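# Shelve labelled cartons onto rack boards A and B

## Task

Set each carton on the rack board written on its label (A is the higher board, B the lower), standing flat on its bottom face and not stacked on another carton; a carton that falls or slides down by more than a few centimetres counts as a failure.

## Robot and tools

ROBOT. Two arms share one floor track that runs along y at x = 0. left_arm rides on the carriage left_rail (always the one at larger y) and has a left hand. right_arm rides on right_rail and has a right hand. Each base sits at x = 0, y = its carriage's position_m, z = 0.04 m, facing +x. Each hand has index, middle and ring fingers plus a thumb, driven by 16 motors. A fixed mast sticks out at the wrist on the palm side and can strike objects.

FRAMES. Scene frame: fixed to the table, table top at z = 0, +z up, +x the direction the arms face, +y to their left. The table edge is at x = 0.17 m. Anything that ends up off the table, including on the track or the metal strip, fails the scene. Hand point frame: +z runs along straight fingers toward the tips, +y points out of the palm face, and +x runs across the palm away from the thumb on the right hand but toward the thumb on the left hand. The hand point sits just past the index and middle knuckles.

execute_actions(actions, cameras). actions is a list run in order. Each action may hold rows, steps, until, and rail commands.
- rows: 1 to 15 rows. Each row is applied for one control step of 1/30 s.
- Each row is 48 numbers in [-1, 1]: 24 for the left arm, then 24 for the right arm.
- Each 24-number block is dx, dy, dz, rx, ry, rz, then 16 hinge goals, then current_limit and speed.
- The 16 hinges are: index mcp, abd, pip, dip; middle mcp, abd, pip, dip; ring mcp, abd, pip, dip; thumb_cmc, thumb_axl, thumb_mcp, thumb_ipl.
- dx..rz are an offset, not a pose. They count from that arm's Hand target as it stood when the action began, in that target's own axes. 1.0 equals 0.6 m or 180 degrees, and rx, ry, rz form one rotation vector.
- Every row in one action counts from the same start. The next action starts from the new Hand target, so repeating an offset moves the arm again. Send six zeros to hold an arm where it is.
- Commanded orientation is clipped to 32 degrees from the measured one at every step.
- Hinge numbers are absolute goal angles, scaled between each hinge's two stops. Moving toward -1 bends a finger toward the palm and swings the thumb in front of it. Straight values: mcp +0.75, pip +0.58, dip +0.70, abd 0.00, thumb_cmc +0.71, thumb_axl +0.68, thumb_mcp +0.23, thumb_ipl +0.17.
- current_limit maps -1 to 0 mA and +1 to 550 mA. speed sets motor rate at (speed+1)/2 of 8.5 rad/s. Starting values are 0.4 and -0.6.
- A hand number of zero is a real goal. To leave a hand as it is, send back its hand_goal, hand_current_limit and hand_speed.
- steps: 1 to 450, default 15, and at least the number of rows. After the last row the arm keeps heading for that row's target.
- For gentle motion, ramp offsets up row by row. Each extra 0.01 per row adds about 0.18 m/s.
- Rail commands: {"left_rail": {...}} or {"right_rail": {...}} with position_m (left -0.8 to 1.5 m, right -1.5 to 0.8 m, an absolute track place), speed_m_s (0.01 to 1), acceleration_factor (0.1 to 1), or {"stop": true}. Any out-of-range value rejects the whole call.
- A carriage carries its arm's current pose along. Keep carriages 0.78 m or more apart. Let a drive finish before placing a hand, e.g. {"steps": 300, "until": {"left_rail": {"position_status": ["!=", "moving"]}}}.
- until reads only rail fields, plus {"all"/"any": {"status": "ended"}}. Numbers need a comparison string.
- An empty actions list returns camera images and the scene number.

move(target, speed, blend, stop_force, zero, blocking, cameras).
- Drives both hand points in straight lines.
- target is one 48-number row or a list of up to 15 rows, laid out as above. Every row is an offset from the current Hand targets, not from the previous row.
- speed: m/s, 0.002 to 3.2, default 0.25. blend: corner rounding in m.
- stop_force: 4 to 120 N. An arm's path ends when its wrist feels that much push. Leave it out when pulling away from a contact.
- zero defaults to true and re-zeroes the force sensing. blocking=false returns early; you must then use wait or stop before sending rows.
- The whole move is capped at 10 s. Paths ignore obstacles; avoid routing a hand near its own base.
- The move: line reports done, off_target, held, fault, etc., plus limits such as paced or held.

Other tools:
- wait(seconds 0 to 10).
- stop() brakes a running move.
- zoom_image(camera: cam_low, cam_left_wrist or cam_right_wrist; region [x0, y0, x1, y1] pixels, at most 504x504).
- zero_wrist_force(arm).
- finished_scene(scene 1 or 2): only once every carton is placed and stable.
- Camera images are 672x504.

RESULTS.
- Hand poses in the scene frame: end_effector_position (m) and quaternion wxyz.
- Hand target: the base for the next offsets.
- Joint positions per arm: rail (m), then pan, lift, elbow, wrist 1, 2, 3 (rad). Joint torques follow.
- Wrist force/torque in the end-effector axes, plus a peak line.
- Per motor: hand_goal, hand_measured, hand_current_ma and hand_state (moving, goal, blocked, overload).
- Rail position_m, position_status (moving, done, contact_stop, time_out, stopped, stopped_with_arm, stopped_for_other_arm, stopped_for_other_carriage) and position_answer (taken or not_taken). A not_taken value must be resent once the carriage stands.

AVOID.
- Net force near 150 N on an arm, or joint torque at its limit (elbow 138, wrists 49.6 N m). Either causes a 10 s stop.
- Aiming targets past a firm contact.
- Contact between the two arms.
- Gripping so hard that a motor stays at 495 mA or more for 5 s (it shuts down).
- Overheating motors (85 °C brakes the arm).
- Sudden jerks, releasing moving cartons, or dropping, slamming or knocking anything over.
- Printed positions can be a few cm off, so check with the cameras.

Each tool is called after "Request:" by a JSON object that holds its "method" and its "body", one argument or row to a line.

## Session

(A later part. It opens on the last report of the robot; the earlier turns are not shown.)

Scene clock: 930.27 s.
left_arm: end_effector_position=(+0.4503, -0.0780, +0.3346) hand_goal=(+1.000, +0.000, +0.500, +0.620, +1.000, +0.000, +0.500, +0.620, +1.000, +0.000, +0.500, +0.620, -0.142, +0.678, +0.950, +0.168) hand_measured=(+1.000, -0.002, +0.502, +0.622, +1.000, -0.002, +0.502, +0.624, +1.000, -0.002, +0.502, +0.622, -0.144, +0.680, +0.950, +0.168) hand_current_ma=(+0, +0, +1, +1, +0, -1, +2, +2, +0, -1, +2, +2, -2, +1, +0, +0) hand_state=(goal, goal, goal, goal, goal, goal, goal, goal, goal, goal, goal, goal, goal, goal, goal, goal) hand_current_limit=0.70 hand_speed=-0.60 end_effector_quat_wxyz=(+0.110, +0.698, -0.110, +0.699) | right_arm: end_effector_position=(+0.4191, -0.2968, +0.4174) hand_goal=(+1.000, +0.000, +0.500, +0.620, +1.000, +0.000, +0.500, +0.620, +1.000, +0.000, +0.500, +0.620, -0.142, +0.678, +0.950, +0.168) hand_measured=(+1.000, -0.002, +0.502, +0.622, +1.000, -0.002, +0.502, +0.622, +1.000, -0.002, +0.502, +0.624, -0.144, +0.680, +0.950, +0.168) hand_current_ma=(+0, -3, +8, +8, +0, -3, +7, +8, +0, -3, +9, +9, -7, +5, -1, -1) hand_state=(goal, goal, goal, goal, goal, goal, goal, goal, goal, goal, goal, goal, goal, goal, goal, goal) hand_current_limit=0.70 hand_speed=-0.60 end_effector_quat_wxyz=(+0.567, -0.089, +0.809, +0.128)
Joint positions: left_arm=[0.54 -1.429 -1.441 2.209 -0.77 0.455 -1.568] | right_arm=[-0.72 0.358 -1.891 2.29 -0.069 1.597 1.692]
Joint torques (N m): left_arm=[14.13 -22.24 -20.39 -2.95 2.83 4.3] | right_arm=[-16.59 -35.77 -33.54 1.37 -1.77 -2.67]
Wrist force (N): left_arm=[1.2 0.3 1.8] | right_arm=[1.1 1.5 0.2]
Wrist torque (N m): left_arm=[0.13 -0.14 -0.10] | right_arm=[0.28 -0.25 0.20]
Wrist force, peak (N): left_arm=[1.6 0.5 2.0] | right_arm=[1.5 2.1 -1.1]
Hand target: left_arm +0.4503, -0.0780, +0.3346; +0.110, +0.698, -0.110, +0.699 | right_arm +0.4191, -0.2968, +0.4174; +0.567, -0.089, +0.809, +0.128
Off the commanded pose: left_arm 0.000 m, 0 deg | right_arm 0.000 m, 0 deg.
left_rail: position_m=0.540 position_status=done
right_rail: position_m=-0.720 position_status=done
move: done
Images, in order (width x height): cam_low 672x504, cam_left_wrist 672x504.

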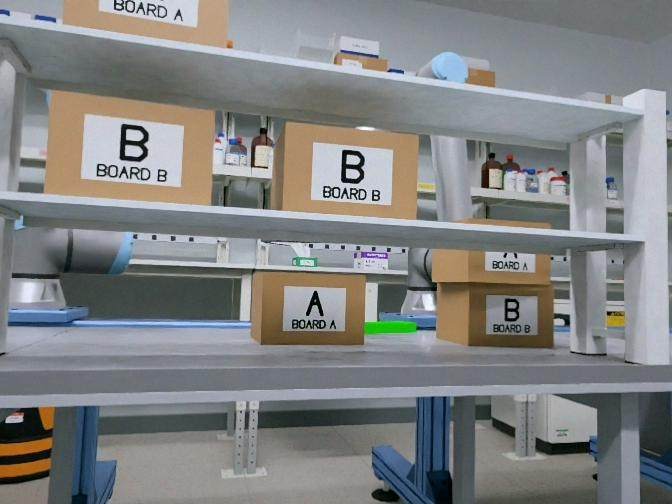

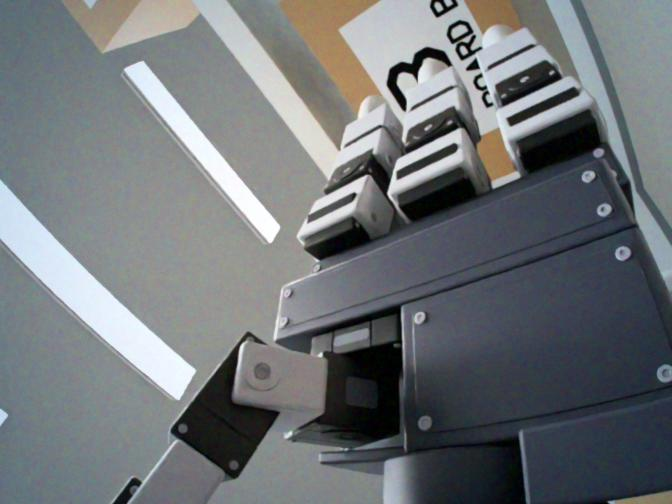

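Request:
{"method": "move", "body": {
  "target": [
    [0,-0.0534,0.1644,0,0,0,1,0,0.5,0.62,1,0,0.5,0.62,1,0,0.5,0.62,-0.143,0.678,0.95,0.168,0.7,-0.6,0,0,0,0,0,0,1,0,0.5,0.62,1,0,0.5,0.62,1,0,0.5,0.62,-0.143,0.678,0.95,0.168,0.7,-0.6]
  ],
  "speed": 0.03,
  "stop_force": 25,
  "cameras": ["cam_low","cam_left_wrist"]
}}

Scene clock: 937.50 s.
left_arm: end_effector_position=(+0.5540, -0.0779, +0.3348) hand_goal=(+1.000, +0.000, +0.500, +0.620, +1.000, +0.000, +0.500, +0.620, +1.000, +0.000, +0.500, +0.620, -0.142, +0.678, +0.950, +0.168) hand_measured=(+1.000, -0.002, +0.502, +0.622, +0.992, -0.006, +0.494, +0.618, +0.988, -0.008, +0.486, +0.612, -0.144, +0.680, +0.950, +0.168) hand_current_ma=(+0, +0, +1, +1, -10, -4, -4, -1, -15, -5, -18, -9, -2, +1, +0, +0) hand_state=(goal, goal, goal, goal, goal, goal, goal, goal, goal, goal, goal, goal, goal, goal, goal, goal) hand_current_limit=0.70 hand_speed=-0.60 end_effector_quat_wxyz=(+0.110, +0.698, -0.110, +0.699) | right_arm: end_effector_position=(+0.4191, -0.2968, +0.4174) hand_goal=(+1.000, +0.000, +0.500, +0.620, +1.000, +0.000, +0.500, +0.620, +1.000, +0.000, +0.500, +0.620, -0.142, +0.678, +0.950, +0.168) hand_measured=(+1.000, -0.002, +0.502, +0.622, +1.000, -0.002, +0.502, +0.622, +1.000, -0.002, +0.502, +0.624, -0.144, +0.680, +0.950, +0.168) hand_current_ma=(+0, -3, +8, +8, +0, -3, +7, +8, +0, -3, +9, +9, -7, +5, -1, -1) hand_state=(goal, goal, goal, goal, goal, goal, goal, goal, goal, goal, goal, goal, goal, goal, goal, goal) hand_current_limit=0.70 hand_speed=-0.60 end_effector_quat_wxyz=(+0.567, -0.089, +0.809, +0.128)
Joint positions: left_arm=[0.54 -1.235 -1.358 2.104 -0.749 0.649 -1.569] | right_arm=[-0.72 0.358 -1.891 2.29 -0.068 1.597 1.692]
Joint torques (N m): left_arm=[18.67 -32.4 -40.92 1.45 2 -2.96] | right_arm=[-16.59 -33.81 -33.95 1.64 -2.09 -2.67]
Wrist force (N): left_arm=[0.9 2.9 -6.5] | right_arm=[1.3 1.6 0.1]
Wrist torque (N m): left_arm=[0.65 -0.73 -0.13] | right_arm=[0.31 -0.26 0.22]
Wrist force, peak (N): left_arm=[0.7 3.4 -7.3] | right_arm=[1.7 1.8 0.2]
Hand target: left_arm +0.5540, -0.0779, +0.3348; +0.110, +0.698, -0.110, +0.699 | right_arm +0.4191, -0.2968, +0.4174; +0.567, -0.089, +0.809, +0.128
Off the commanded pose: left_arm 0.000 m, 0 deg | right_arm 0.000 m, 0 deg.
left_rail: position_m=0.540 position_status=done
right_rail: position_m=-0.720 position_status=done
move: done
Images, in order (width x height): cam_low 672x504, cam_left_wrist 672x504.

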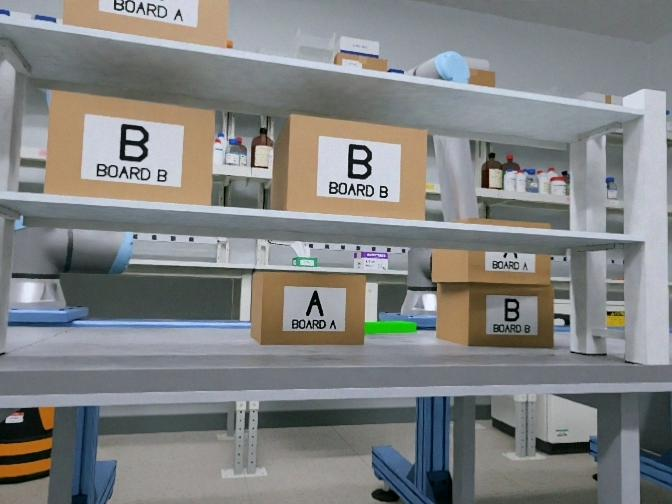

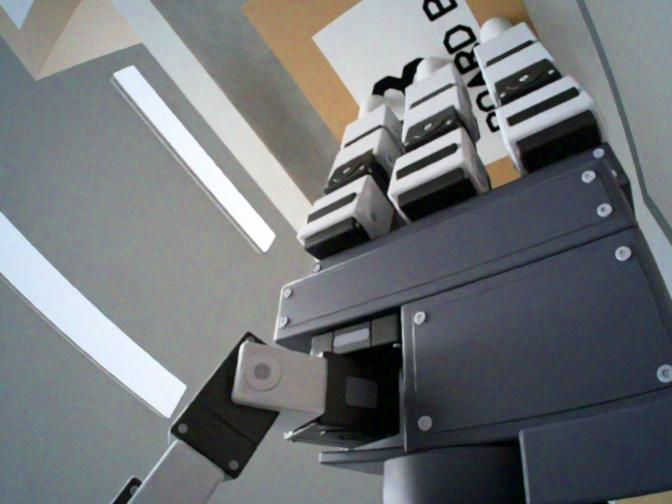

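Request:
{"method": "move", "body": {
  "target": [
    [0,0.0515,-0.1585,0,0,0,1,0,0.5,0.62,1,0,0.5,0.62,1,0,0.5,0.62,-0.143,0.678,0.95,0.168,0.7,-0.6,0,0,0,0,0,0,1,0,0.5,0.62,1,0,0.5,0.62,1,0,0.5,0.62,-0.143,0.678,0.95,0.168,0.7,-0.6],
    [0.1917,-0.1818,-0.3465,0,-0.1057,-0.0343,1,0,0.5,0.62,1,0,0.5,0.62,1,0,0.5,0.62,-0.143,0.678,0.95,0.168,0.7,-0.6,-0.0352,0.2925,0.0275,0,0,0,1,0,0.5,0.62,1,0,0.5,0.62,1,0,0.5,0.62,-0.143,0.678,0.95,0.168,0.7,-0.6]
  ],
  "speed": [0.08, 0.1],
  "blend": [0.01, 0],
  "cameras": ["all"]
}}

Scene clock: 947.33 s.
left_arm: end_effector_position=(+0.3897, +0.0899, +0.4494) hand_goal=(+1.000, +0.000, +0.500, +0.620, +1.000, +0.000, +0.500, +0.620, +1.000, +0.000, +0.500, +0.620, -0.142, +0.678, +0.950, +0.168) hand_measured=(+1.000, -0.002, +0.502, +0.622, +0.998, -0.006, +0.498, +0.618, +0.998, -0.008, +0.498, +0.618, -0.144, +0.680, +0.950, +0.168) hand_current_ma=(+0, -1, +1, +1, -2, -4, -2, -1, -1, -5, -2, -2, -2, +1, +0, +0) hand_state=(goal, goal, goal, goal, goal, goal, goal, goal, goal, goal, goal, goal, goal, goal, goal, goal) hand_current_limit=0.70 hand_speed=-0.60 end_effector_quat_wxyz=(+0.128, +0.809, -0.089, +0.567) | right_arm: end_effector_position=(+0.3904, -0.1248, +0.4505) hand_goal=(+1.000, +0.000, +0.500, +0.620, +1.000, +0.000, +0.500, +0.620, +1.000, +0.000, +0.500, +0.620, -0.142, +0.678, +0.950, +0.168) hand_measured=(+1.000, -0.002, +0.502, +0.622, +1.000, -0.002, +0.502, +0.622, +1.000, -0.002, +0.502, +0.624, -0.144, +0.680, +0.950, +0.168) hand_current_ma=(+0, -3, +8, +8, +0, -3, +7, +7, +0, -3, +8, +9, -7, +5, -1, -1) hand_state=(goal, goal, goal, goal, goal, goal, goal, goal, goal, goal, goal, goal, goal, goal, goal, goal) hand_current_limit=0.70 hand_speed=-0.60 end_effector_quat_wxyz=(+0.567, -0.089, +0.809, +0.128)
Joint positions: left_arm=[0.54 -1.531 -1.802 2.218 0.339 0.492 -2.375] | right_arm=[-0.72 0.794 -1.638 2.033 -0.029 2.008 1.843]
Joint torques (N m): left_arm=[-9.72 -29.5 -42.48 6.18 -4.22 -3.54] | right_arm=[17.73 -20.04 -47.65 1.9 3.33 3.04]
Wrist force (N): left_arm=[1.1 0.5 1.0] | right_arm=[1.3 1.5 -0.3]
Wrist torque (N m): left_arm=[0.11 -0.03 0.07] | right_arm=[0.27 -0.31 0.04]
Wrist force, peak (N): left_arm=[0.8 3.1 -7.3] | right_arm=[1.7 1.7 0.2]
Hand target: left_arm +0.3896, +0.0900, +0.4495; +0.128, +0.809, -0.089, +0.567 | right_arm +0.3904, -0.1248, +0.4505; +0.567, -0.089, +0.809, +0.128
Off the commanded pose: left_arm 0.000 m, 0 deg | right_arm 0.000 m, 0 deg.
left_rail: position_m=0.540 position_status=done
right_rail: position_m=-0.720 position_status=done
move: done

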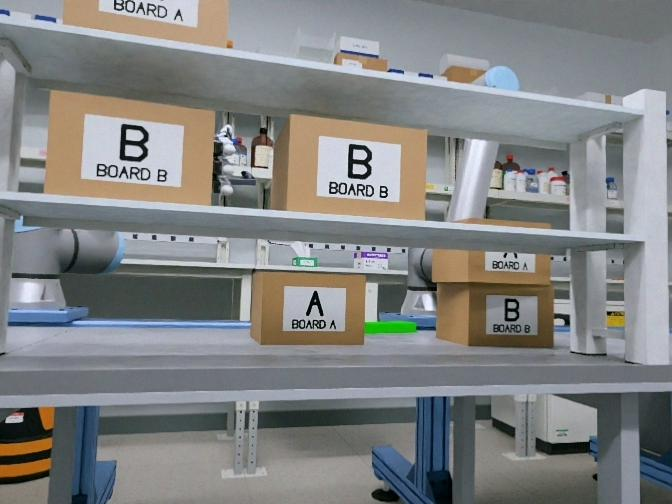

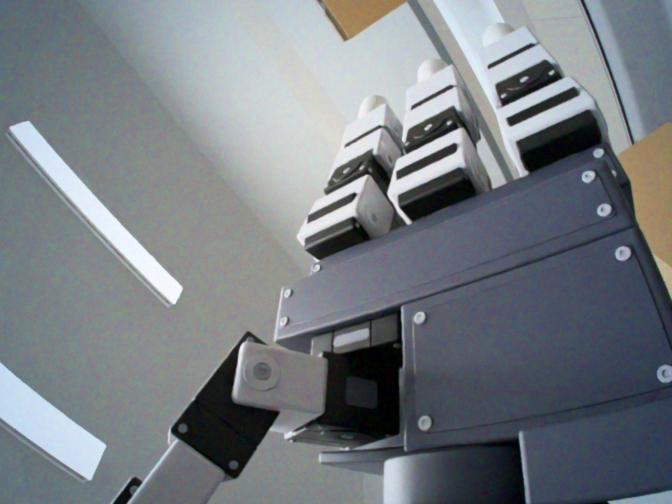

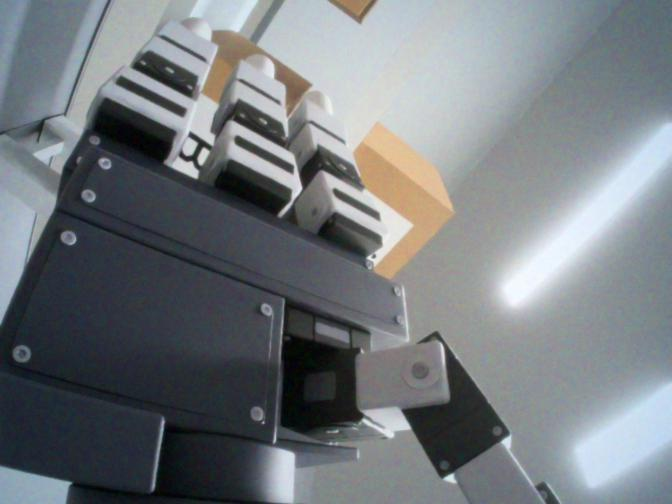

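Request:
{"method": "move", "body": {
  "target": [
    [-0.4534,-0.0431,0.1595,0,0,0,1,0,0.5,0.62,1,0,0.5,0.62,1,0,0.5,0.62,-0.143,0.678,0.95,0.168,0.7,-0.6,0.455,-0.042,0.1605,0,0,0,1,0,0.5,0.62,1,0,0.5,0.62,1,0,0.5,0.62,-0.143,0.678,0.95,0.168,0.7,-0.6]
  ],
  "speed": 0.06,
  "stop_force": 15,
  "cameras": ["cam_low","cam_left_wrist","cam_right_wrist"]
}}

Scene clock: 970.17 s.
left_arm: end_effector_position=(+0.3900, +0.0849, +0.1600) hand_goal=(+1.000, +0.000, +0.500, +0.620, +1.000, +0.000, +0.500, +0.620, +1.000, +0.000, +0.500, +0.620, -0.142, +0.678, +0.950, +0.168) hand_measured=(+1.000, -0.002, +0.502, +0.622, +0.998, -0.006, +0.498, +0.618, +0.998, -0.008, +0.498, +0.618, -0.144, +0.680, +0.950, +0.168) hand_current_ma=(+0, -1, +1, +1, -2, -4, -2, -1, -1, -5, -2, -2, -2, +1, +0, +0) hand_state=(goal, goal, goal, goal, goal, goal, goal, goal, goal, goal, goal, goal, goal, goal, goal, goal) hand_current_limit=0.70 hand_speed=-0.60 end_effector_quat_wxyz=(+0.128, +0.809, -0.089, +0.567) | right_arm: end_effector_position=(+0.3908, -0.1189, +0.1600) hand_goal=(+1.000, +0.000, +0.500, +0.620, +1.000, +0.000, +0.500, +0.620, +1.000, +0.000, +0.500, +0.620, -0.142, +0.678, +0.950, +0.168) hand_measured=(+1.000, -0.002, +0.502, +0.622, +1.000, -0.002, +0.502, +0.622, +1.000, -0.002, +0.502, +0.624, -0.144, +0.680, +0.950, +0.168) hand_current_ma=(+0, -3, +8, +8, +0, -3, +7, +7, +0, -3, +8, +9, -7, +5, -1, -1) hand_state=(goal, goal, goal, goal, goal, goal, goal, goal, goal, goal, goal, goal, goal, goal, goal, goal) hand_current_limit=0.70 hand_speed=-0.60 end_effector_quat_wxyz=(+0.567, -0.089, +0.809, +0.128)
Joint positions: left_arm=[0.54 -1.53 -1.328 2.465 -0.382 0.492 -2.375] | right_arm=[-0.72 0.803 -1.261 2.267 -0.639 2.016 1.847]
Joint torques (N m): left_arm=[16.11 -14.44 -5.51 -1.04 1.39 4.07] | right_arm=[18.17 -35.09 -17.06 -2.89 3.1 -2.25]
Wrist force (N): left_arm=[1.5 0.5 0.7] | right_arm=[1.0 1.3 -0.5]
Wrist torque (N m): left_arm=[0.17 -0.10 -0.03] | right_arm=[0.27 -0.21 0.06]
Wrist force, peak (N): left_arm=[1.9 0.4 1.9] | right_arm=[1.5 1.7 -0.9]
Hand target: left_arm +0.3900, +0.0849, +0.1600; +0.128, +0.809, -0.089, +0.567 | right_arm +0.3908, -0.1189, +0.1600; +0.567, -0.089, +0.809, +0.128
Off the commanded pose: left_arm 0.000 m, 0 deg | right_arm 0.000 m, 0 deg.
left_rail: position_m=0.540 position_status=done
right_rail: position_m=-0.720 position_status=done
move: done

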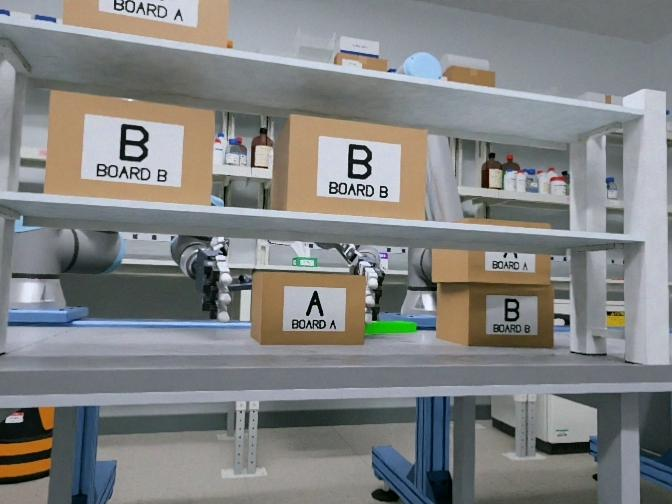

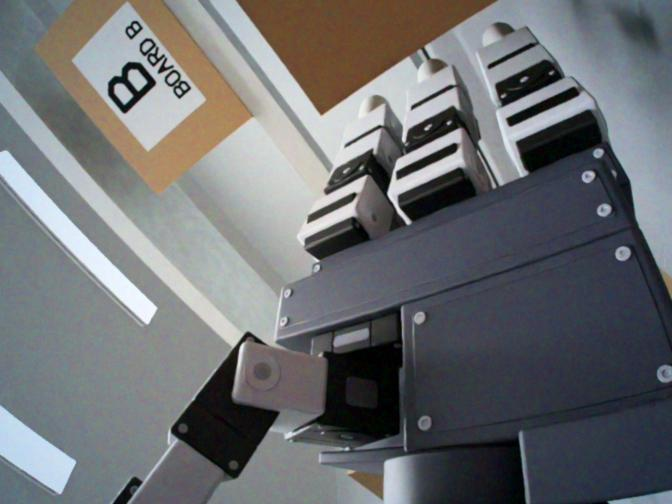

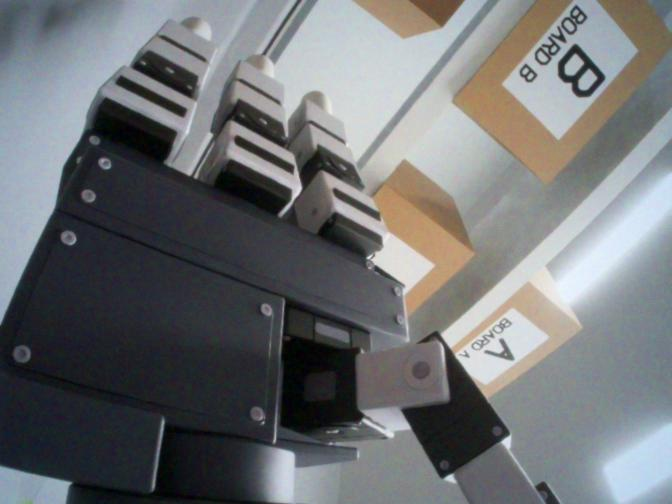

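Request:
{"method": "move", "body": {
  "target": [
    [0,0.1189,0.0386,0,0,0,1,0,0.5,0.62,1,0,0.5,0.62,1,0,0.5,0.62,-0.143,0.678,0.95,0.168,0.7,-0.6,0,0.1189,0.0386,0,0,0,1,0,0.5,0.62,1,0,0.5,0.62,1,0,0.5,0.62,-0.143,0.678,0.95,0.168,0.7,-0.6]
  ],
  "speed": 0.025,
  "stop_force": 10,
  "cameras": ["cam_low","cam_left_wrist","cam_right_wrist"]
}}

Scene clock: 976.73 s.
left_arm: end_effector_position=(+0.3900, +0.0389, +0.1600) hand_goal=(+1.000, +0.000, +0.500, +0.620, +1.000, +0.000, +0.500, +0.620, +1.000, +0.000, +0.500, +0.620, -0.142, +0.678, +0.950, +0.168) hand_measured=(+1.000, +0.002, +0.548, +0.644, +1.000, -0.002, +0.550, +0.648, +1.000, -0.002, +0.552, +0.644, -0.144, +0.680, +0.950, +0.168) hand_current_ma=(+0, +1, +101, +39, +0, -1, +105, +46, +0, -2, +115, +40, -2, +1, +0, +0) hand_state=(goal, goal, blocked, blocked, goal, goal, blocked, blocked, goal, goal, blocked, blocked, goal, goal, goal, goal) hand_current_limit=0.70 hand_speed=-0.60 end_effector_quat_wxyz=(+0.128, +0.809, -0.089, +0.567) | right_arm: end_effector_position=(+0.3908, -0.0696, +0.1600) hand_goal=(+1.000, +0.000, +0.500, +0.620, +1.000, +0.000, +0.500, +0.620, +1.000, +0.000, +0.500, +0.620, -0.142, +0.678, +0.950, +0.168) hand_measured=(+1.000, -0.002, +0.532, +0.634, +1.000, -0.002, +0.530, +0.634, +1.000, -0.002, +0.528, +0.634, -0.144, +0.680, +0.950, +0.168) hand_current_ma=(+1, -3, +128, +51, +1, -3, +116, +51, +1, -3, +111, +47, -7, +5, -1, -1) hand_state=(goal, goal, blocked, goal, goal, goal, blocked, goal, goal, goal, blocked, goal, goal, goal, goal, goal) hand_current_limit=0.70 hand_speed=-0.60 end_effector_quat_wxyz=(+0.567, -0.089, +0.809, +0.128)
Joint positions: left_arm=[0.54 -1.536 -1.277 2.383 -0.344 0.489 -2.382] | right_arm=[-0.72 0.873 -1.203 2.174 -0.59 2.08 1.875]
Joint torques (N m): left_arm=[12.9 -55.37 -9.41 -2.49 2.93 3.3] | right_arm=[-14.73 -77.32 -19.56 -3.16 -2.54 -2.26]
Wrist force (N): left_arm=[2.0 -4.3 1.4] | right_arm=[1.1 -1.7 -0.3]
Wrist torque (N m): left_arm=[0.66 -0.04 0.26] | right_arm=[0.58 -0.24 0.08]
Wrist force, peak (N): left_arm=[2.7 -10.6 -7.0] | right_arm=[0.4 -6.5 -9.7]
Hand target: left_arm +0.3900, +0.0389, +0.1600; +0.128, +0.809, -0.089, +0.567 (not the last commanded pose) | right_arm +0.3908, -0.0696, +0.1600; +0.567, -0.089, +0.809, +0.128 (not the last commanded pose)
Off the commanded pose: left_arm 0.029 m, 0 deg | right_arm 0.026 m, 0 deg.
left_rail: position_m=0.540 position_status=done
right_rail: position_m=-0.720 position_status=done
move: contact (left_arm, right_arm)

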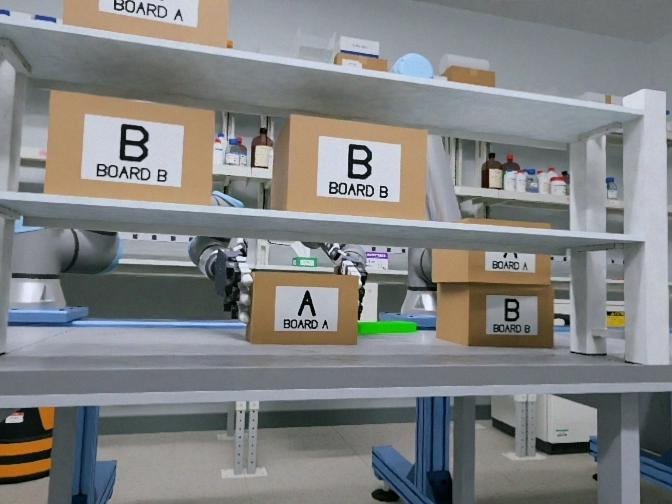

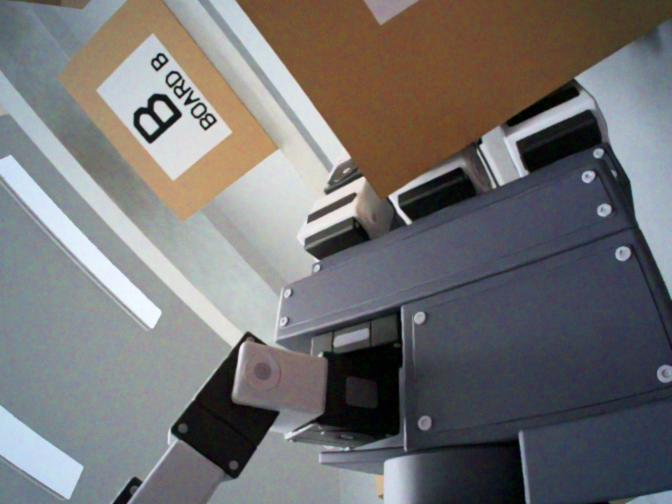

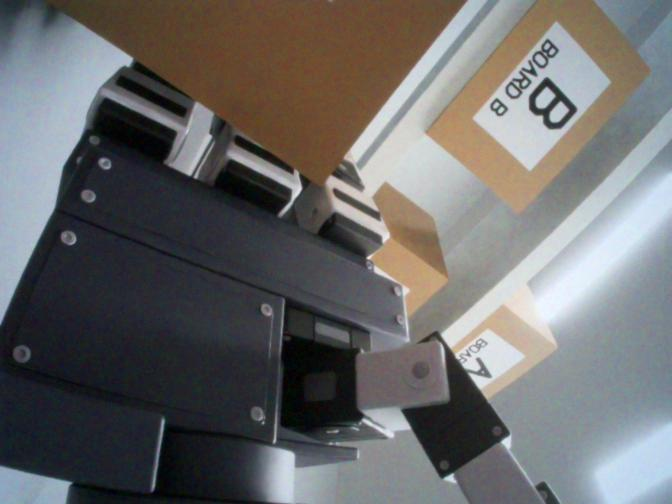

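Request:
{"method": "move", "body": {
  "target": [
    [0,0.0175,0.0057,0,0,0,1,0,0.5,0.62,1,0,0.5,0.62,1,0,0.5,0.62,-0.143,0.678,0.95,0.168,0.7,-0.6,0,0.0175,0.0057,0,0,0,1,0,0.5,0.62,1,0,0.5,0.62,1,0,0.5,0.62,-0.143,0.678,0.95,0.168,0.7,-0.6]
  ],
  "speed": 0.005,
  "stop_force": 40
}}

Request:
{"method": "wait", "body": {
  "seconds": 0.3,
  "cameras": ["cam_low"]
}}

Scene clock: 982.23 s.
left_arm: end_effector_position=(+0.3901, +0.0324, +0.1600) hand_goal=(+1.000, +0.000, +0.500, +0.620, +1.000, +0.000, +0.500, +0.620, +1.000, +0.000, +0.500, +0.620, -0.142, +0.678, +0.950, +0.168) hand_measured=(+1.002, +0.002, +0.574, +0.650, +1.002, -0.002, +0.574, +0.654, +1.002, -0.002, +0.576, +0.652, -0.144, +0.680, +0.950, +0.168) hand_current_ma=(+1, +1, +188, +50, +0, -1, +188, +61, +0, -1, +194, +55, -2, +1, +0, +0) hand_state=(goal, goal, blocked, blocked, goal, goal, blocked, blocked, goal, goal, blocked, blocked, goal, goal, goal, goal) hand_current_limit=0.70 hand_speed=-0.60 end_effector_quat_wxyz=(+0.128, +0.809, -0.089, +0.567) | right_arm: end_effector_position=(+0.3909, -0.0628, +0.1599) hand_goal=(+1.000, +0.000, +0.500, +0.620, +1.000, +0.000, +0.500, +0.620, +1.000, +0.000, +0.500, +0.620, -0.142, +0.678, +0.950, +0.168) hand_measured=(+1.002, +0.004, +0.592, +0.662, +1.002, +0.004, +0.588, +0.664, +1.002, +0.004, +0.590, +0.662, -0.144, +0.680, +0.950, +0.168) hand_current_ma=(+4, +12, +406, +170, +4, +12, +384, +175, +3, +12, +390, +172, -7, +5, -1, -1) hand_state=(goal, goal, blocked, blocked, goal, goal, blocked, blocked, goal, goal, blocked, blocked, goal, goal, goal, goal) hand_current_limit=0.70 hand_speed=-0.60 end_effector_quat_wxyz=(+0.567, -0.089, +0.809, +0.127)
Joint positions: left_arm=[0.54 -1.536 -1.27 2.372 -0.339 0.488 -2.383] | right_arm=[-0.72 0.881 -1.195 2.161 -0.583 2.089 1.879]
Joint torques (N m): left_arm=[-25.05 -57.32 -33.45 -9.67 10.19 -1.57] | right_arm=[6.62 -75.4 -36.48 -7.82 -14.18 -2.27]
Wrist force (N): left_arm=[8.3 -38.3 -25.5] | right_arm=[-8.8 -41.2 -14.3]
Wrist torque (N m): left_arm=[3.84 -0.82 2.10] | right_arm=[3.65 0.08 -1.78]
Wrist force, peak (N): left_arm=[10.4 -43.4 -31.3] | right_arm=[-10.9 -43.9 -21.6]
Hand target: left_arm +0.3901, +0.0324, +0.1600; +0.128, +0.809, -0.089, +0.567 (not the last commanded pose) | right_arm +0.3909, -0.0628, +0.1599; +0.567, -0.089, +0.809, +0.127 (not the last commanded pose)
Off the commanded pose: left_arm 0.005 m, 0 deg | right_arm 0.004 m, 0 deg.
left_rail: position_m=0.540 position_status=done
right_rail: position_m=-0.720 position_status=done
move: contact (left_arm, right_arm)

Scene clock: 982.53 s.
left_arm: end_effector_position=(+0.3901, +0.0324, +0.1600) hand_goal=(+1.000, +0.000, +0.500, +0.620, +1.000, +0.000, +0.500, +0.620, +1.000, +0.000, +0.500, +0.620, -0.142, +0.678, +0.950, +0.168) hand_measured=(+1.002, +0.002, +0.574, +0.650, +1.002, -0.002, +0.574, +0.654, +1.002, -0.002, +0.576, +0.652, -0.144, +0.680, +0.950, +0.168) hand_current_ma=(+1, +1, +188, +50, +0, -1, +188, +61, +0, -1, +194, +55, -2, +1, +0, +0) hand_state=(goal, goal, blocked, blocked, goal, goal, blocked, blocked, goal, goal, blocked, blocked, goal, goal, goal, goal) hand_current_limit=0.70 hand_speed=-0.60 end_effector_quat_wxyz=(+0.128, +0.809, -0.089, +0.567) | right_arm: end_effector_position=(+0.3909, -0.0628, +0.1599) hand_goal=(+1.000, +0.000, +0.500, +0.620, +1.000, +0.000, +0.500, +0.620, +1.000, +0.000, +0.500, +0.620, -0.142, +0.678, +0.950, +0.168) hand_measured=(+1.002, +0.004, +0.592, +0.662, +1.002, +0.004, +0.588, +0.664, +1.002, +0.004, +0.590, +0.662, -0.144, +0.680, +0.950, +0.168) hand_current_ma=(+4, +12, +406, +170, +4, +12, +384, +175, +3, +12, +390, +172, -7, +5, -1, -1) hand_state=(goal, goal, blocked, blocked, goal, goal, blocked, blocked, goal, goal, blocked, blocked, goal, goal, goal, goal) hand_current_limit=0.70 hand_speed=-0.60 end_effector_quat_wxyz=(+0.567, -0.089, +0.809, +0.127)
Joint positions: left_arm=[0.54 -1.536 -1.27 2.372 -0.339 0.488 -2.383] | right_arm=[-0.72 0.881 -1.195 2.161 -0.583 2.089 1.879]
Joint torques (N m): left_arm=[-22.36 -59.76 -33.37 -9.42 9.94 -0.62] | right_arm=[5.64 -75.74 -36.26 -7.51 -13.27 -2.57]
Wrist force (N): left_arm=[8.8 -38.2 -24.9] | right_arm=[-8.8 -41.3 -14.6]
Wrist torque (N m): left_arm=[3.80 -0.88 2.14] | right_arm=[3.65 0.11 -1.79]
Wrist force, peak (N): left_arm=[8.5 -38.2 -25.6] | right_arm=[-8.7 -41.5 -14.4]
Hand target: left_arm +0.3901, +0.0324, +0.1600; +0.128, +0.809, -0.089, +0.567 (not the last commanded pose) | right_arm +0.3909, -0.0628, +0.1599; +0.567, -0.089, +0.809, +0.127 (not the last commanded pose)
Off the commanded pose: left_arm 0.005 m, 0 deg | right_arm 0.004 m, 0 deg.
left_rail: position_m=0.540 position_status=done
right_rail: position_m=-0.720 position_status=done
wait: 0.30 s
Images, in order (width x height): cam_low 672x504.

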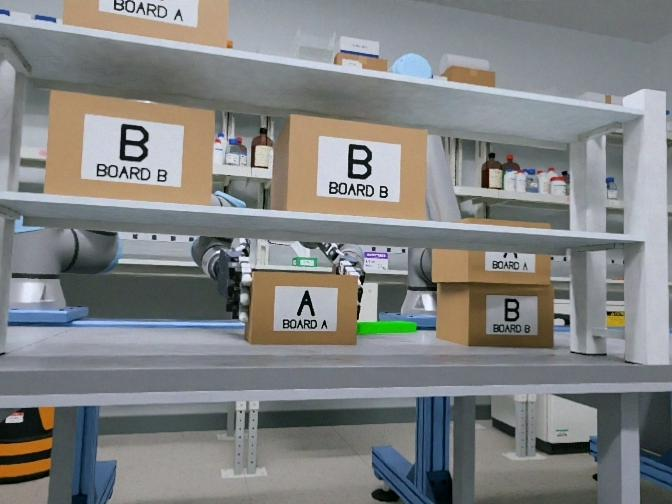

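Request:
{"method": "move", "body": {
  "target": [
    [0.09397,0.01137,-0.03227,0,0,0,1,0,0.5,0.62,1,0,0.5,0.62,1,0,0.5,0.62,-0.143,0.678,0.95,0.168,0.7,-0.6,-0.09397,0.01137,-0.03227,0,0,0,1,0,0.5,0.62,1,0,0.5,0.62,1,0,0.5,0.62,-0.143,0.678,0.95,0.168,0.7,-0.6]
  ],
  "speed": 0.04,
  "cameras": ["cam_low"]
}}

Scene clock: 987.97 s.
left_arm: end_effector_position=(+0.3900, +0.0319, +0.2198) hand_goal=(+1.000, +0.000, +0.500, +0.620, +1.000, +0.000, +0.500, +0.620, +1.000, +0.000, +0.500, +0.620, -0.142, +0.678, +0.950, +0.168) hand_measured=(+1.002, -0.012, +0.574, +0.654, +1.002, -0.016, +0.574, +0.656, +1.002, -0.016, +0.576, +0.652, -0.144, +0.680, +0.950, +0.168) hand_current_ma=(+1, -11, +188, +60, +0, -17, +188, +69, +0, -18, +194, +56, -2, +1, +0, +0) hand_state=(goal, goal, blocked, blocked, goal, goal, blocked, blocked, goal, goal, blocked, blocked, goal, goal, goal, goal) hand_current_limit=0.70 hand_speed=-0.60 end_effector_quat_wxyz=(+0.128, +0.809, -0.089, +0.567) end_effector_velocity=(+0.000, +0.000, +0.001) end_effector_angular_velocity=(+0.001, +0.000, +0.001) | right_arm: end_effector_position=(+0.3908, -0.0623, +0.2198) hand_goal=(+1.000, +0.000, +0.500, +0.620, +1.000, +0.000, +0.500, +0.620, +1.000, +0.000, +0.500, +0.620, -0.142, +0.678, +0.950, +0.168) hand_measured=(+1.002, -0.008, +0.594, +0.664, +1.002, -0.008, +0.588, +0.664, +1.002, -0.008, +0.590, +0.662, -0.144, +0.680, +0.950, +0.168) hand_current_ma=(+4, -21, +408, +176, +4, -21, +384, +182, +3, -22, +392, +172, -7, +5, -1, -1) hand_state=(goal, goal, blocked, blocked, goal, goal, blocked, blocked, goal, goal, blocked, blocked, goal, goal, goal, goal) hand_current_limit=0.70 hand_speed=-0.60 end_effector_quat_wxyz=(+0.567, -0.089, +0.809, +0.127)
Joint positions: left_arm=[0.54 -1.536 -1.388 2.346 -0.194 0.488 -2.384] | right_arm=[-0.72 0.882 -1.286 2.133 -0.464 2.089 1.879]
Joint velocities: left_arm=[0 0 -0.002 -0.001 0.005 -0.001 -0.001] | right_arm=[within noise]
Joint torques (N m): left_arm=[-37.23 -58.51 -69.05 -7.16 3.45 -3.89] | right_arm=[48.89 -82.04 -69.32 -8.62 -12.34 3.59]
Wrist force (N): left_arm=[-8.9 -55.1 -16.7] | right_arm=[6.4 -58.1 -13.8]
Wrist torque (N m): left_arm=[2.86 -1.47 1.48] | right_arm=[3.43 0.58 -1.18]
Wrist force, peak (N): left_arm=[-8.9 -55.1 -16.7] | right_arm=[6.2 -58.2 -13.6]
Hand target: left_arm +0.3900, +0.0319, +0.2200; +0.128, +0.809, -0.089, +0.567 | right_arm +0.3908, -0.0623, +0.2199; +0.567, -0.089, +0.809, +0.127
Off the commanded pose: left_arm 0.000 m, 0 deg | right_arm 0.000 m, 0 deg.
left_rail: position_m=0.540 position_status=done
right_rail: position_m=-0.720 position_status=done
move: done
Images, in order (width x height): cam_low 672x504.

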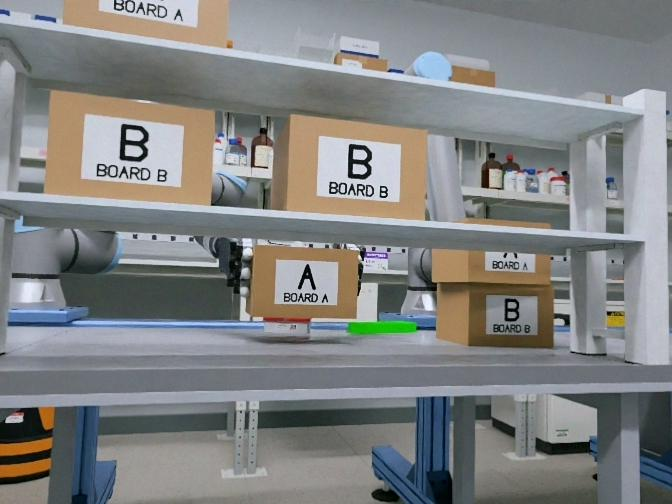

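Request:
{"method": "move", "body": {
  "target": [
    [0.3602,0.0326,-0.1273,0,0,0,1,0,0.5,0.62,1,0,0.5,0.62,1,0,0.5,0.62,-0.143,0.678,0.95,0.168,0.7,-0.6,-0.3602,0.0484,-0.1221,0,0,0,1,0,0.5,0.62,1,0,0.5,0.62,1,0,0.5,0.62,-0.143,0.678,0.95,0.168,0.7,-0.6],
    [0.7646,0.0427,-0.1855,0,0,0,1,0,0.5,0.62,1,0,0.5,0.62,1,0,0.5,0.62,-0.143,0.678,0.95,0.168,0.7,-0.6,-0.7646,0.0744,-0.1752,0,0,0,1,0,0.5,0.62,1,0,0.5,0.62,1,0,0.5,0.62,-0.143,0.678,0.95,0.168,0.7,-0.6]
  ],
  "speed": 0.06,
  "blend": [0.03, 0],
  "cameras": ["cam_low"]
}}

Scene clock: 1005.90 s.
left_arm: end_effector_position=(+0.4392, +0.0421, +0.6899) hand_goal=(+1.000, +0.000, +0.500, +0.620, +1.000, +0.000, +0.500, +0.620, +1.000, +0.000, +0.500, +0.620, -0.142, +0.678, +0.950, +0.168) hand_measured=(+1.002, -0.012, +0.574, +0.656, +1.002, -0.016, +0.574, +0.660, +1.002, -0.016, +0.578, +0.652, -0.144, +0.680, +0.950, +0.168) hand_current_ma=(+1, -11, +190, +67, +0, -17, +191, +77, +0, -18, +205, +56, -2, +1, +0, +0) hand_state=(goal, goal, blocked, blocked, goal, goal, blocked, blocked, goal, goal, blocked, blocked, goal, goal, goal, goal) hand_current_limit=0.70 hand_speed=-0.60 end_effector_quat_wxyz=(+0.128, +0.809, -0.089, +0.567) | right_arm: end_effector_position=(+0.4403, -0.0525, +0.6898) hand_goal=(+1.000, +0.000, +0.500, +0.620, +1.000, +0.000, +0.500, +0.620, +1.000, +0.000, +0.500, +0.620, -0.142, +0.678, +0.950, +0.168) hand_measured=(+1.002, -0.008, +0.594, +0.664, +1.002, -0.008, +0.588, +0.664, +1.002, -0.008, +0.590, +0.662, -0.144, +0.680, +0.950, +0.168) hand_current_ma=(+4, -22, +408, +176, +4, -22, +384, +183, +3, -23, +392, +172, -7, +5, -1, -1) hand_state=(goal, goal, blocked, blocked, goal, goal, blocked, blocked, goal, goal, blocked, blocked, goal, goal, goal, goal) hand_current_limit=0.70 hand_speed=-0.60 end_effector_quat_wxyz=(+0.567, -0.089, +0.809, +0.127)
Joint positions: left_arm=[0.54 -1.4 -1.777 1.748 0.647 0.593 -2.215] | right_arm=[-0.72 0.823 -1.558 1.527 0.402 2.034 1.855]
Joint torques (N m): left_arm=[-21.69 19.58 -65.64 -10.9 14.36 3.22] | right_arm=[18.24 -13.87 -67.56 -10.87 -18.47 -1.83]
Wrist force (N): left_arm=[-7.8 -64.9 -17.0] | right_arm=[7.5 -65.9 -19.8]
Wrist torque (N m): left_arm=[2.98 -1.47 1.83] | right_arm=[3.31 0.94 -1.51]
Wrist force, peak (N): left_arm=[-9.3 -65.9 -20.1] | right_arm=[6.5 -68.6 -17.7]
Hand target: left_arm +0.4393, +0.0421, +0.6901; +0.128, +0.809, -0.089, +0.567 | right_arm +0.4403, -0.0525, +0.6900; +0.567, -0.089, +0.809, +0.127
Off the commanded pose: left_arm 0.000 m, 0 deg | right_arm 0.000 m, 0 deg.
left_rail: position_m=0.540 position_status=done
right_rail: position_m=-0.720 position_status=done
move: done
Images, in order (width x height): cam_low 672x504.

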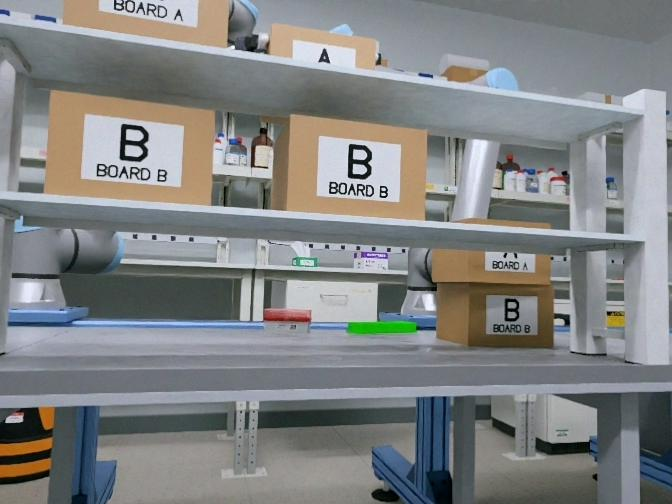

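Request:
{"method": "move", "body": {
  "target": [
    [0.1625,-0.1379,0.4245,0,0,0,1,0,0.5,0.62,1,0,0.5,0.62,1,0,0.5,0.62,-0.143,0.678,0.95,0.168,0.7,-0.6,-0.1625,-0.1379,0.4245,0,0,0,1,0,0.5,0.62,1,0,0.5,0.62,1,0,0.5,0.62,-0.143,0.678,0.95,0.168,0.7,-0.6]
  ],
  "speed": 0.06,
  "cameras": ["cam_low"]
}}

Scene clock: 1013.37 s.
left_arm: end_effector_position=(+0.7241, +0.0424, +0.6905) hand_goal=(+1.000, +0.000, +0.500, +0.620, +1.000, +0.000, +0.500, +0.620, +1.000, +0.000, +0.500, +0.620, -0.142, +0.678, +0.950, +0.168) hand_measured=(+1.002, -0.020, +0.574, +0.656, +1.002, -0.024, +0.574, +0.660, +1.002, -0.026, +0.578, +0.652, -0.144, +0.680, +0.950, +0.168) hand_current_ma=(+1, -23, +191, +67, +0, -32, +191, +77, +0, -34, +205, +56, -2, +1, +0, +0) hand_state=(goal, goal, blocked, blocked, goal, blocked, blocked, blocked, goal, blocked, blocked, blocked, goal, goal, goal, goal) hand_current_limit=0.70 hand_speed=-0.60 end_effector_quat_wxyz=(+0.128, +0.809, -0.089, +0.567) | right_arm: end_effector_position=(+0.7251, -0.0532, +0.6903) hand_goal=(+1.000, +0.000, +0.500, +0.620, +1.000, +0.000, +0.500, +0.620, +1.000, +0.000, +0.500, +0.620, -0.142, +0.678, +0.950, +0.168) hand_measured=(+1.000, -0.014, +0.594, +0.664, +1.002, -0.014, +0.588, +0.664, +1.002, -0.016, +0.590, +0.662, -0.144, +0.680, +0.950, +0.168) hand_current_ma=(+3, -44, +408, +176, +4, -46, +384, +183, +3, -48, +392, +172, -7, +5, -1, -1) hand_state=(goal, goal, blocked, blocked, goal, goal, blocked, blocked, goal, goal, blocked, blocked, goal, goal, goal, goal) hand_current_limit=0.70 hand_speed=-0.60 end_effector_quat_wxyz=(+0.567, -0.089, +0.809, +0.127)
Joint positions: left_arm=[0.54 -0.864 -1.456 1.417 0.417 1.07 -1.871] | right_arm=[-0.72 0.534 -1.276 1.195 0.418 1.763 1.749]
Joint torques (N m): left_arm=[-15.93 -26.72 -59.48 -6.67 9.7 4.06] | right_arm=[11.45 -56.85 -60.39 -3.97 -10.12 -2.3]
Wrist force (N): left_arm=[-6.7 -29.1 -4.7] | right_arm=[8.9 -29.3 -7.1]
Wrist torque (N m): left_arm=[2.09 -1.04 0.28] | right_arm=[2.22 0.32 -0.03]
Wrist force, peak (N): left_arm=[-7.9 -66.7 -17.3] | right_arm=[7.5 -67.6 -20.6]
Hand target: left_arm +0.7243, +0.0423, +0.6905; +0.128, +0.809, -0.089, +0.567 | right_arm +0.7253, -0.0531, +0.6903; +0.567, -0.089, +0.809, +0.127
Off the commanded pose: left_arm 0.000 m, 0 deg | right_arm 0.000 m, 0 deg.
left_rail: position_m=0.540 position_status=done
right_rail: position_m=-0.720 position_status=done
move: done
Images, in order (width x height): cam_low 672x504.

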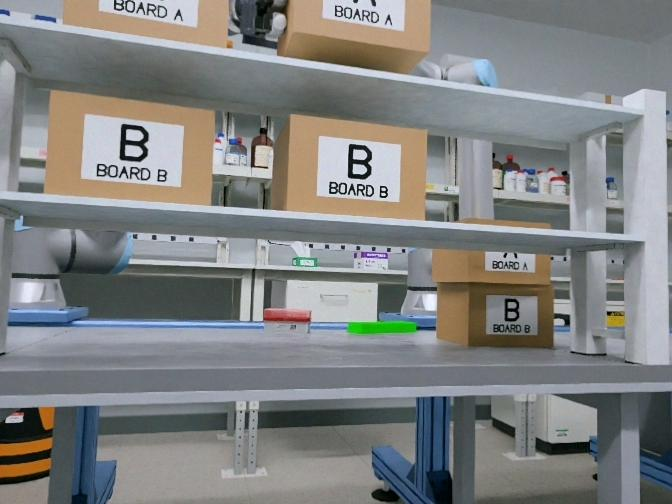

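Request:
{"method": "move", "body": {
  "target": [
    [-0.1018,-0.0103,0.0356,0,0,0,1,0,0.5,0.62,1,0,0.5,0.62,1,0,0.5,0.62,-0.143,0.678,0.95,0.168,0.7,-0.6,0.1018,-0.0103,0.0356,0,0,0,1,0,0.5,0.62,1,0,0.5,0.62,1,0,0.5,0.62,-0.143,0.678,0.95,0.168,0.7,-0.6]
  ],
  "speed": 0.02,
  "stop_force": 8,
  "cameras": ["cam_low"]
}}

Scene clock: 1021.77 s.
left_arm: end_effector_position=(+0.7244, +0.0418, +0.6439) hand_goal=(+1.000, +0.000, +0.500, +0.620, +1.000, +0.000, +0.500, +0.620, +1.000, +0.000, +0.500, +0.620, -0.142, +0.678, +0.950, +0.168) hand_measured=(+1.002, -0.016, +0.574, +0.656, +1.002, -0.020, +0.574, +0.660, +1.002, -0.022, +0.578, +0.654, -0.144, +0.680, +0.950, +0.168) hand_current_ma=(+1, -16, +191, +68, +0, -24, +191, +79, +0, -25, +205, +62, -2, +1, +0, +0) hand_state=(goal, goal, blocked, blocked, goal, goal, blocked, blocked, goal, blocked, blocked, blocked, goal, goal, goal, goal) hand_current_limit=0.70 hand_speed=-0.60 end_effector_quat_wxyz=(+0.128, +0.809, -0.089, +0.567) | right_arm: end_effector_position=(+0.7253, -0.0527, +0.6433) hand_goal=(+1.000, +0.000, +0.500, +0.620, +1.000, +0.000, +0.500, +0.620, +1.000, +0.000, +0.500, +0.620, -0.142, +0.678, +0.950, +0.168) hand_measured=(+1.000, -0.010, +0.594, +0.664, +1.002, -0.010, +0.588, +0.664, +1.002, -0.010, +0.590, +0.662, -0.144, +0.680, +0.950, +0.168) hand_current_ma=(+3, -30, +408, +176, +4, -32, +384, +183, +3, -33, +392, +172, -7, +5, -1, -1) hand_state=(goal, goal, blocked, blocked, goal, goal, blocked, blocked, goal, goal, blocked, blocked, goal, goal, goal, goal) hand_current_limit=0.70 hand_speed=-0.60 end_effector_quat_wxyz=(+0.567, -0.089, +0.809, +0.127)
Joint positions: left_arm=[0.54 -0.864 -1.455 1.497 0.336 1.07 -1.871] | right_arm=[-0.72 0.534 -1.278 1.28 0.334 1.763 1.749]
Joint torques (N m): left_arm=[-46.55 -49.54 -63.14 -7.22 12.14 -3.65] | right_arm=[47.07 -52.83 -59.26 -4.43 -14.96 3.28]
Wrist force (N): left_arm=[-6.9 -46.5 -10.6] | right_arm=[3.6 -48.4 -13.3]
Wrist torque (N m): left_arm=[2.58 -0.76 1.24] | right_arm=[2.53 0.24 -1.24]
Wrist force, peak (N): left_arm=[1.4 -46.4 -20.4] | right_arm=[-3.0 -47.7 -25.3]
Hand target: left_arm +0.7243, +0.0418, +0.6440; +0.128, +0.809, -0.089, +0.567 (not the last commanded pose) | right_arm +0.7254, -0.0527, +0.6432; +0.567, -0.089, +0.809, +0.127 (not the last commanded pose)
Off the commanded pose: left_arm 0.018 m, 0 deg | right_arm 0.018 m, 0 deg.
left_rail: position_m=0.540 position_status=done
right_rail: position_m=-0.720 position_status=done
move: contact (left_arm, right_arm)
Images, in order (width x height): cam_low 672x504.

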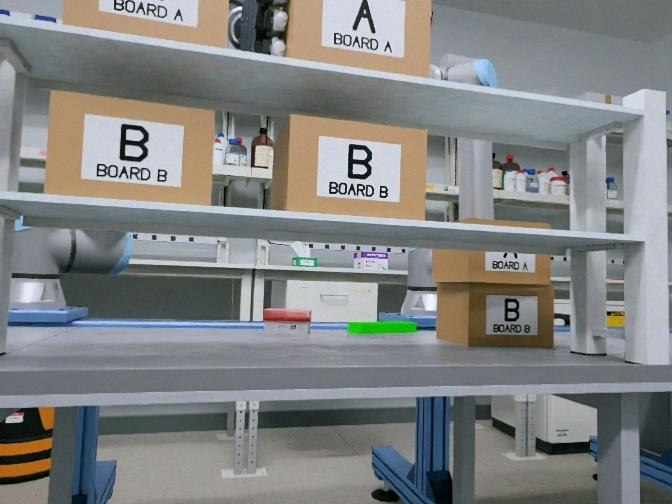

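Request:
{"method": "zoom_image", "body": {
  "camera": "cam_low",
  "region": [220, 0, 480, 120]
}}

Scaled by 1.938.

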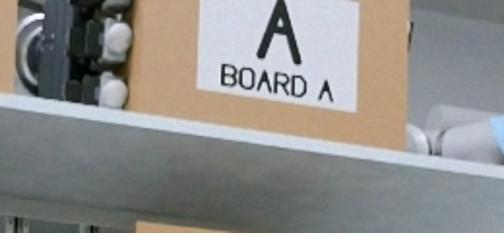

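Request:
{"method": "move", "body": {
  "target": [
    [-0.0313,-0.0035,0.0108,0,0,0,1,0,0.5,0.62,1,0,0.5,0.62,1,0,0.5,0.62,-0.143,0.678,0.95,0.168,0.7,-0.6,0.0313,-0.0035,0.0108,0,0,0,1,0,0.5,0.62,1,0,0.5,0.62,1,0,0.5,0.62,-0.143,0.678,0.95,0.168,0.7,-0.6]
  ],
  "speed": 0.01,
  "stop_force": 10,
  "cameras": ["cam_low"]
}}

Scene clock: 1031.87 s.
left_arm: end_effector_position=(+0.7243, +0.0418, +0.6428) hand_goal=(+1.000, +0.000, +0.500, +0.620, +1.000, +0.000, +0.500, +0.620, +1.000, +0.000, +0.500, +0.620, -0.142, +0.678, +0.950, +0.168) hand_measured=(+1.002, -0.012, +0.574, +0.656, +1.002, -0.016, +0.574, +0.660, +1.002, -0.018, +0.578, +0.654, -0.144, +0.680, +0.950, +0.168) hand_current_ma=(+1, -11, +191, +68, +0, -17, +191, +79, +0, -19, +205, +63, -2, +1, +0, +0) hand_state=(goal, goal, blocked, blocked, goal, goal, blocked, blocked, goal, goal, blocked, blocked, goal, goal, goal, goal) hand_current_limit=0.70 hand_speed=-0.60 end_effector_quat_wxyz=(+0.128, +0.809, -0.089, +0.567) | right_arm: end_effector_position=(+0.7254, -0.0527, +0.6425) hand_goal=(+1.000, +0.000, +0.500, +0.620, +1.000, +0.000, +0.500, +0.620, +1.000, +0.000, +0.500, +0.620, -0.142, +0.678, +0.950, +0.168) hand_measured=(+1.000, -0.006, +0.594, +0.664, +1.002, -0.006, +0.588, +0.664, +1.002, -0.006, +0.590, +0.662, -0.144, +0.680, +0.950, +0.168) hand_current_ma=(+3, -16, +408, +176, +4, -17, +384, +183, +3, -18, +392, +172, -7, +5, -1, -1) hand_state=(goal, goal, blocked, blocked, goal, goal, blocked, blocked, goal, goal, blocked, blocked, goal, goal, goal, goal) hand_current_limit=0.70 hand_speed=-0.60 end_effector_quat_wxyz=(+0.567, -0.089, +0.809, +0.127)
Joint positions: left_arm=[0.54 -0.864 -1.455 1.499 0.333 1.07 -1.871] | right_arm=[-0.72 0.534 -1.278 1.281 0.333 1.763 1.749]
Joint torques (N m): left_arm=[-33.62 -44.57 -58.7 -5.85 13.93 -3.68] | right_arm=[32.6 -44.45 -57.8 -4.16 -14.41 1.34]
Wrist force (N): left_arm=[-2.0 -47.7 -12.7] | right_arm=[2.8 -48.8 -15.6]
Wrist torque (N m): left_arm=[2.71 -0.22 1.67] | right_arm=[2.80 -0.12 -1.54]
Wrist force, peak (N): left_arm=[1.2 -47.7 -21.1] | right_arm=[-4.4 -46.5 -25.0]
Hand target: left_arm +0.7243, +0.0418, +0.6428; +0.128, +0.809, -0.089, +0.567 (not the last commanded pose) | right_arm +0.7254, -0.0527, +0.6425; +0.567, -0.089, +0.809, +0.127 (not the last commanded pose)
Off the commanded pose: left_arm 0.019 m, 0 deg | right_arm 0.019 m, 0 deg.
left_rail: position_m=0.540 position_status=done
right_rail: position_m=-0.720 position_status=done
move: contact (left_arm, right_arm)
Images, in order (width x height): cam_low 672x504.

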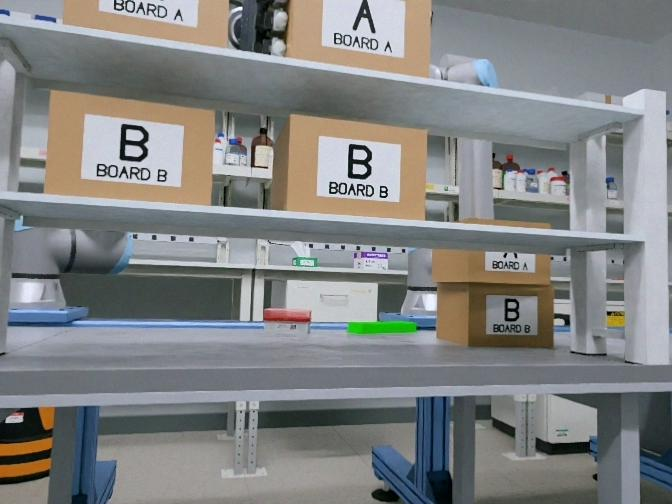

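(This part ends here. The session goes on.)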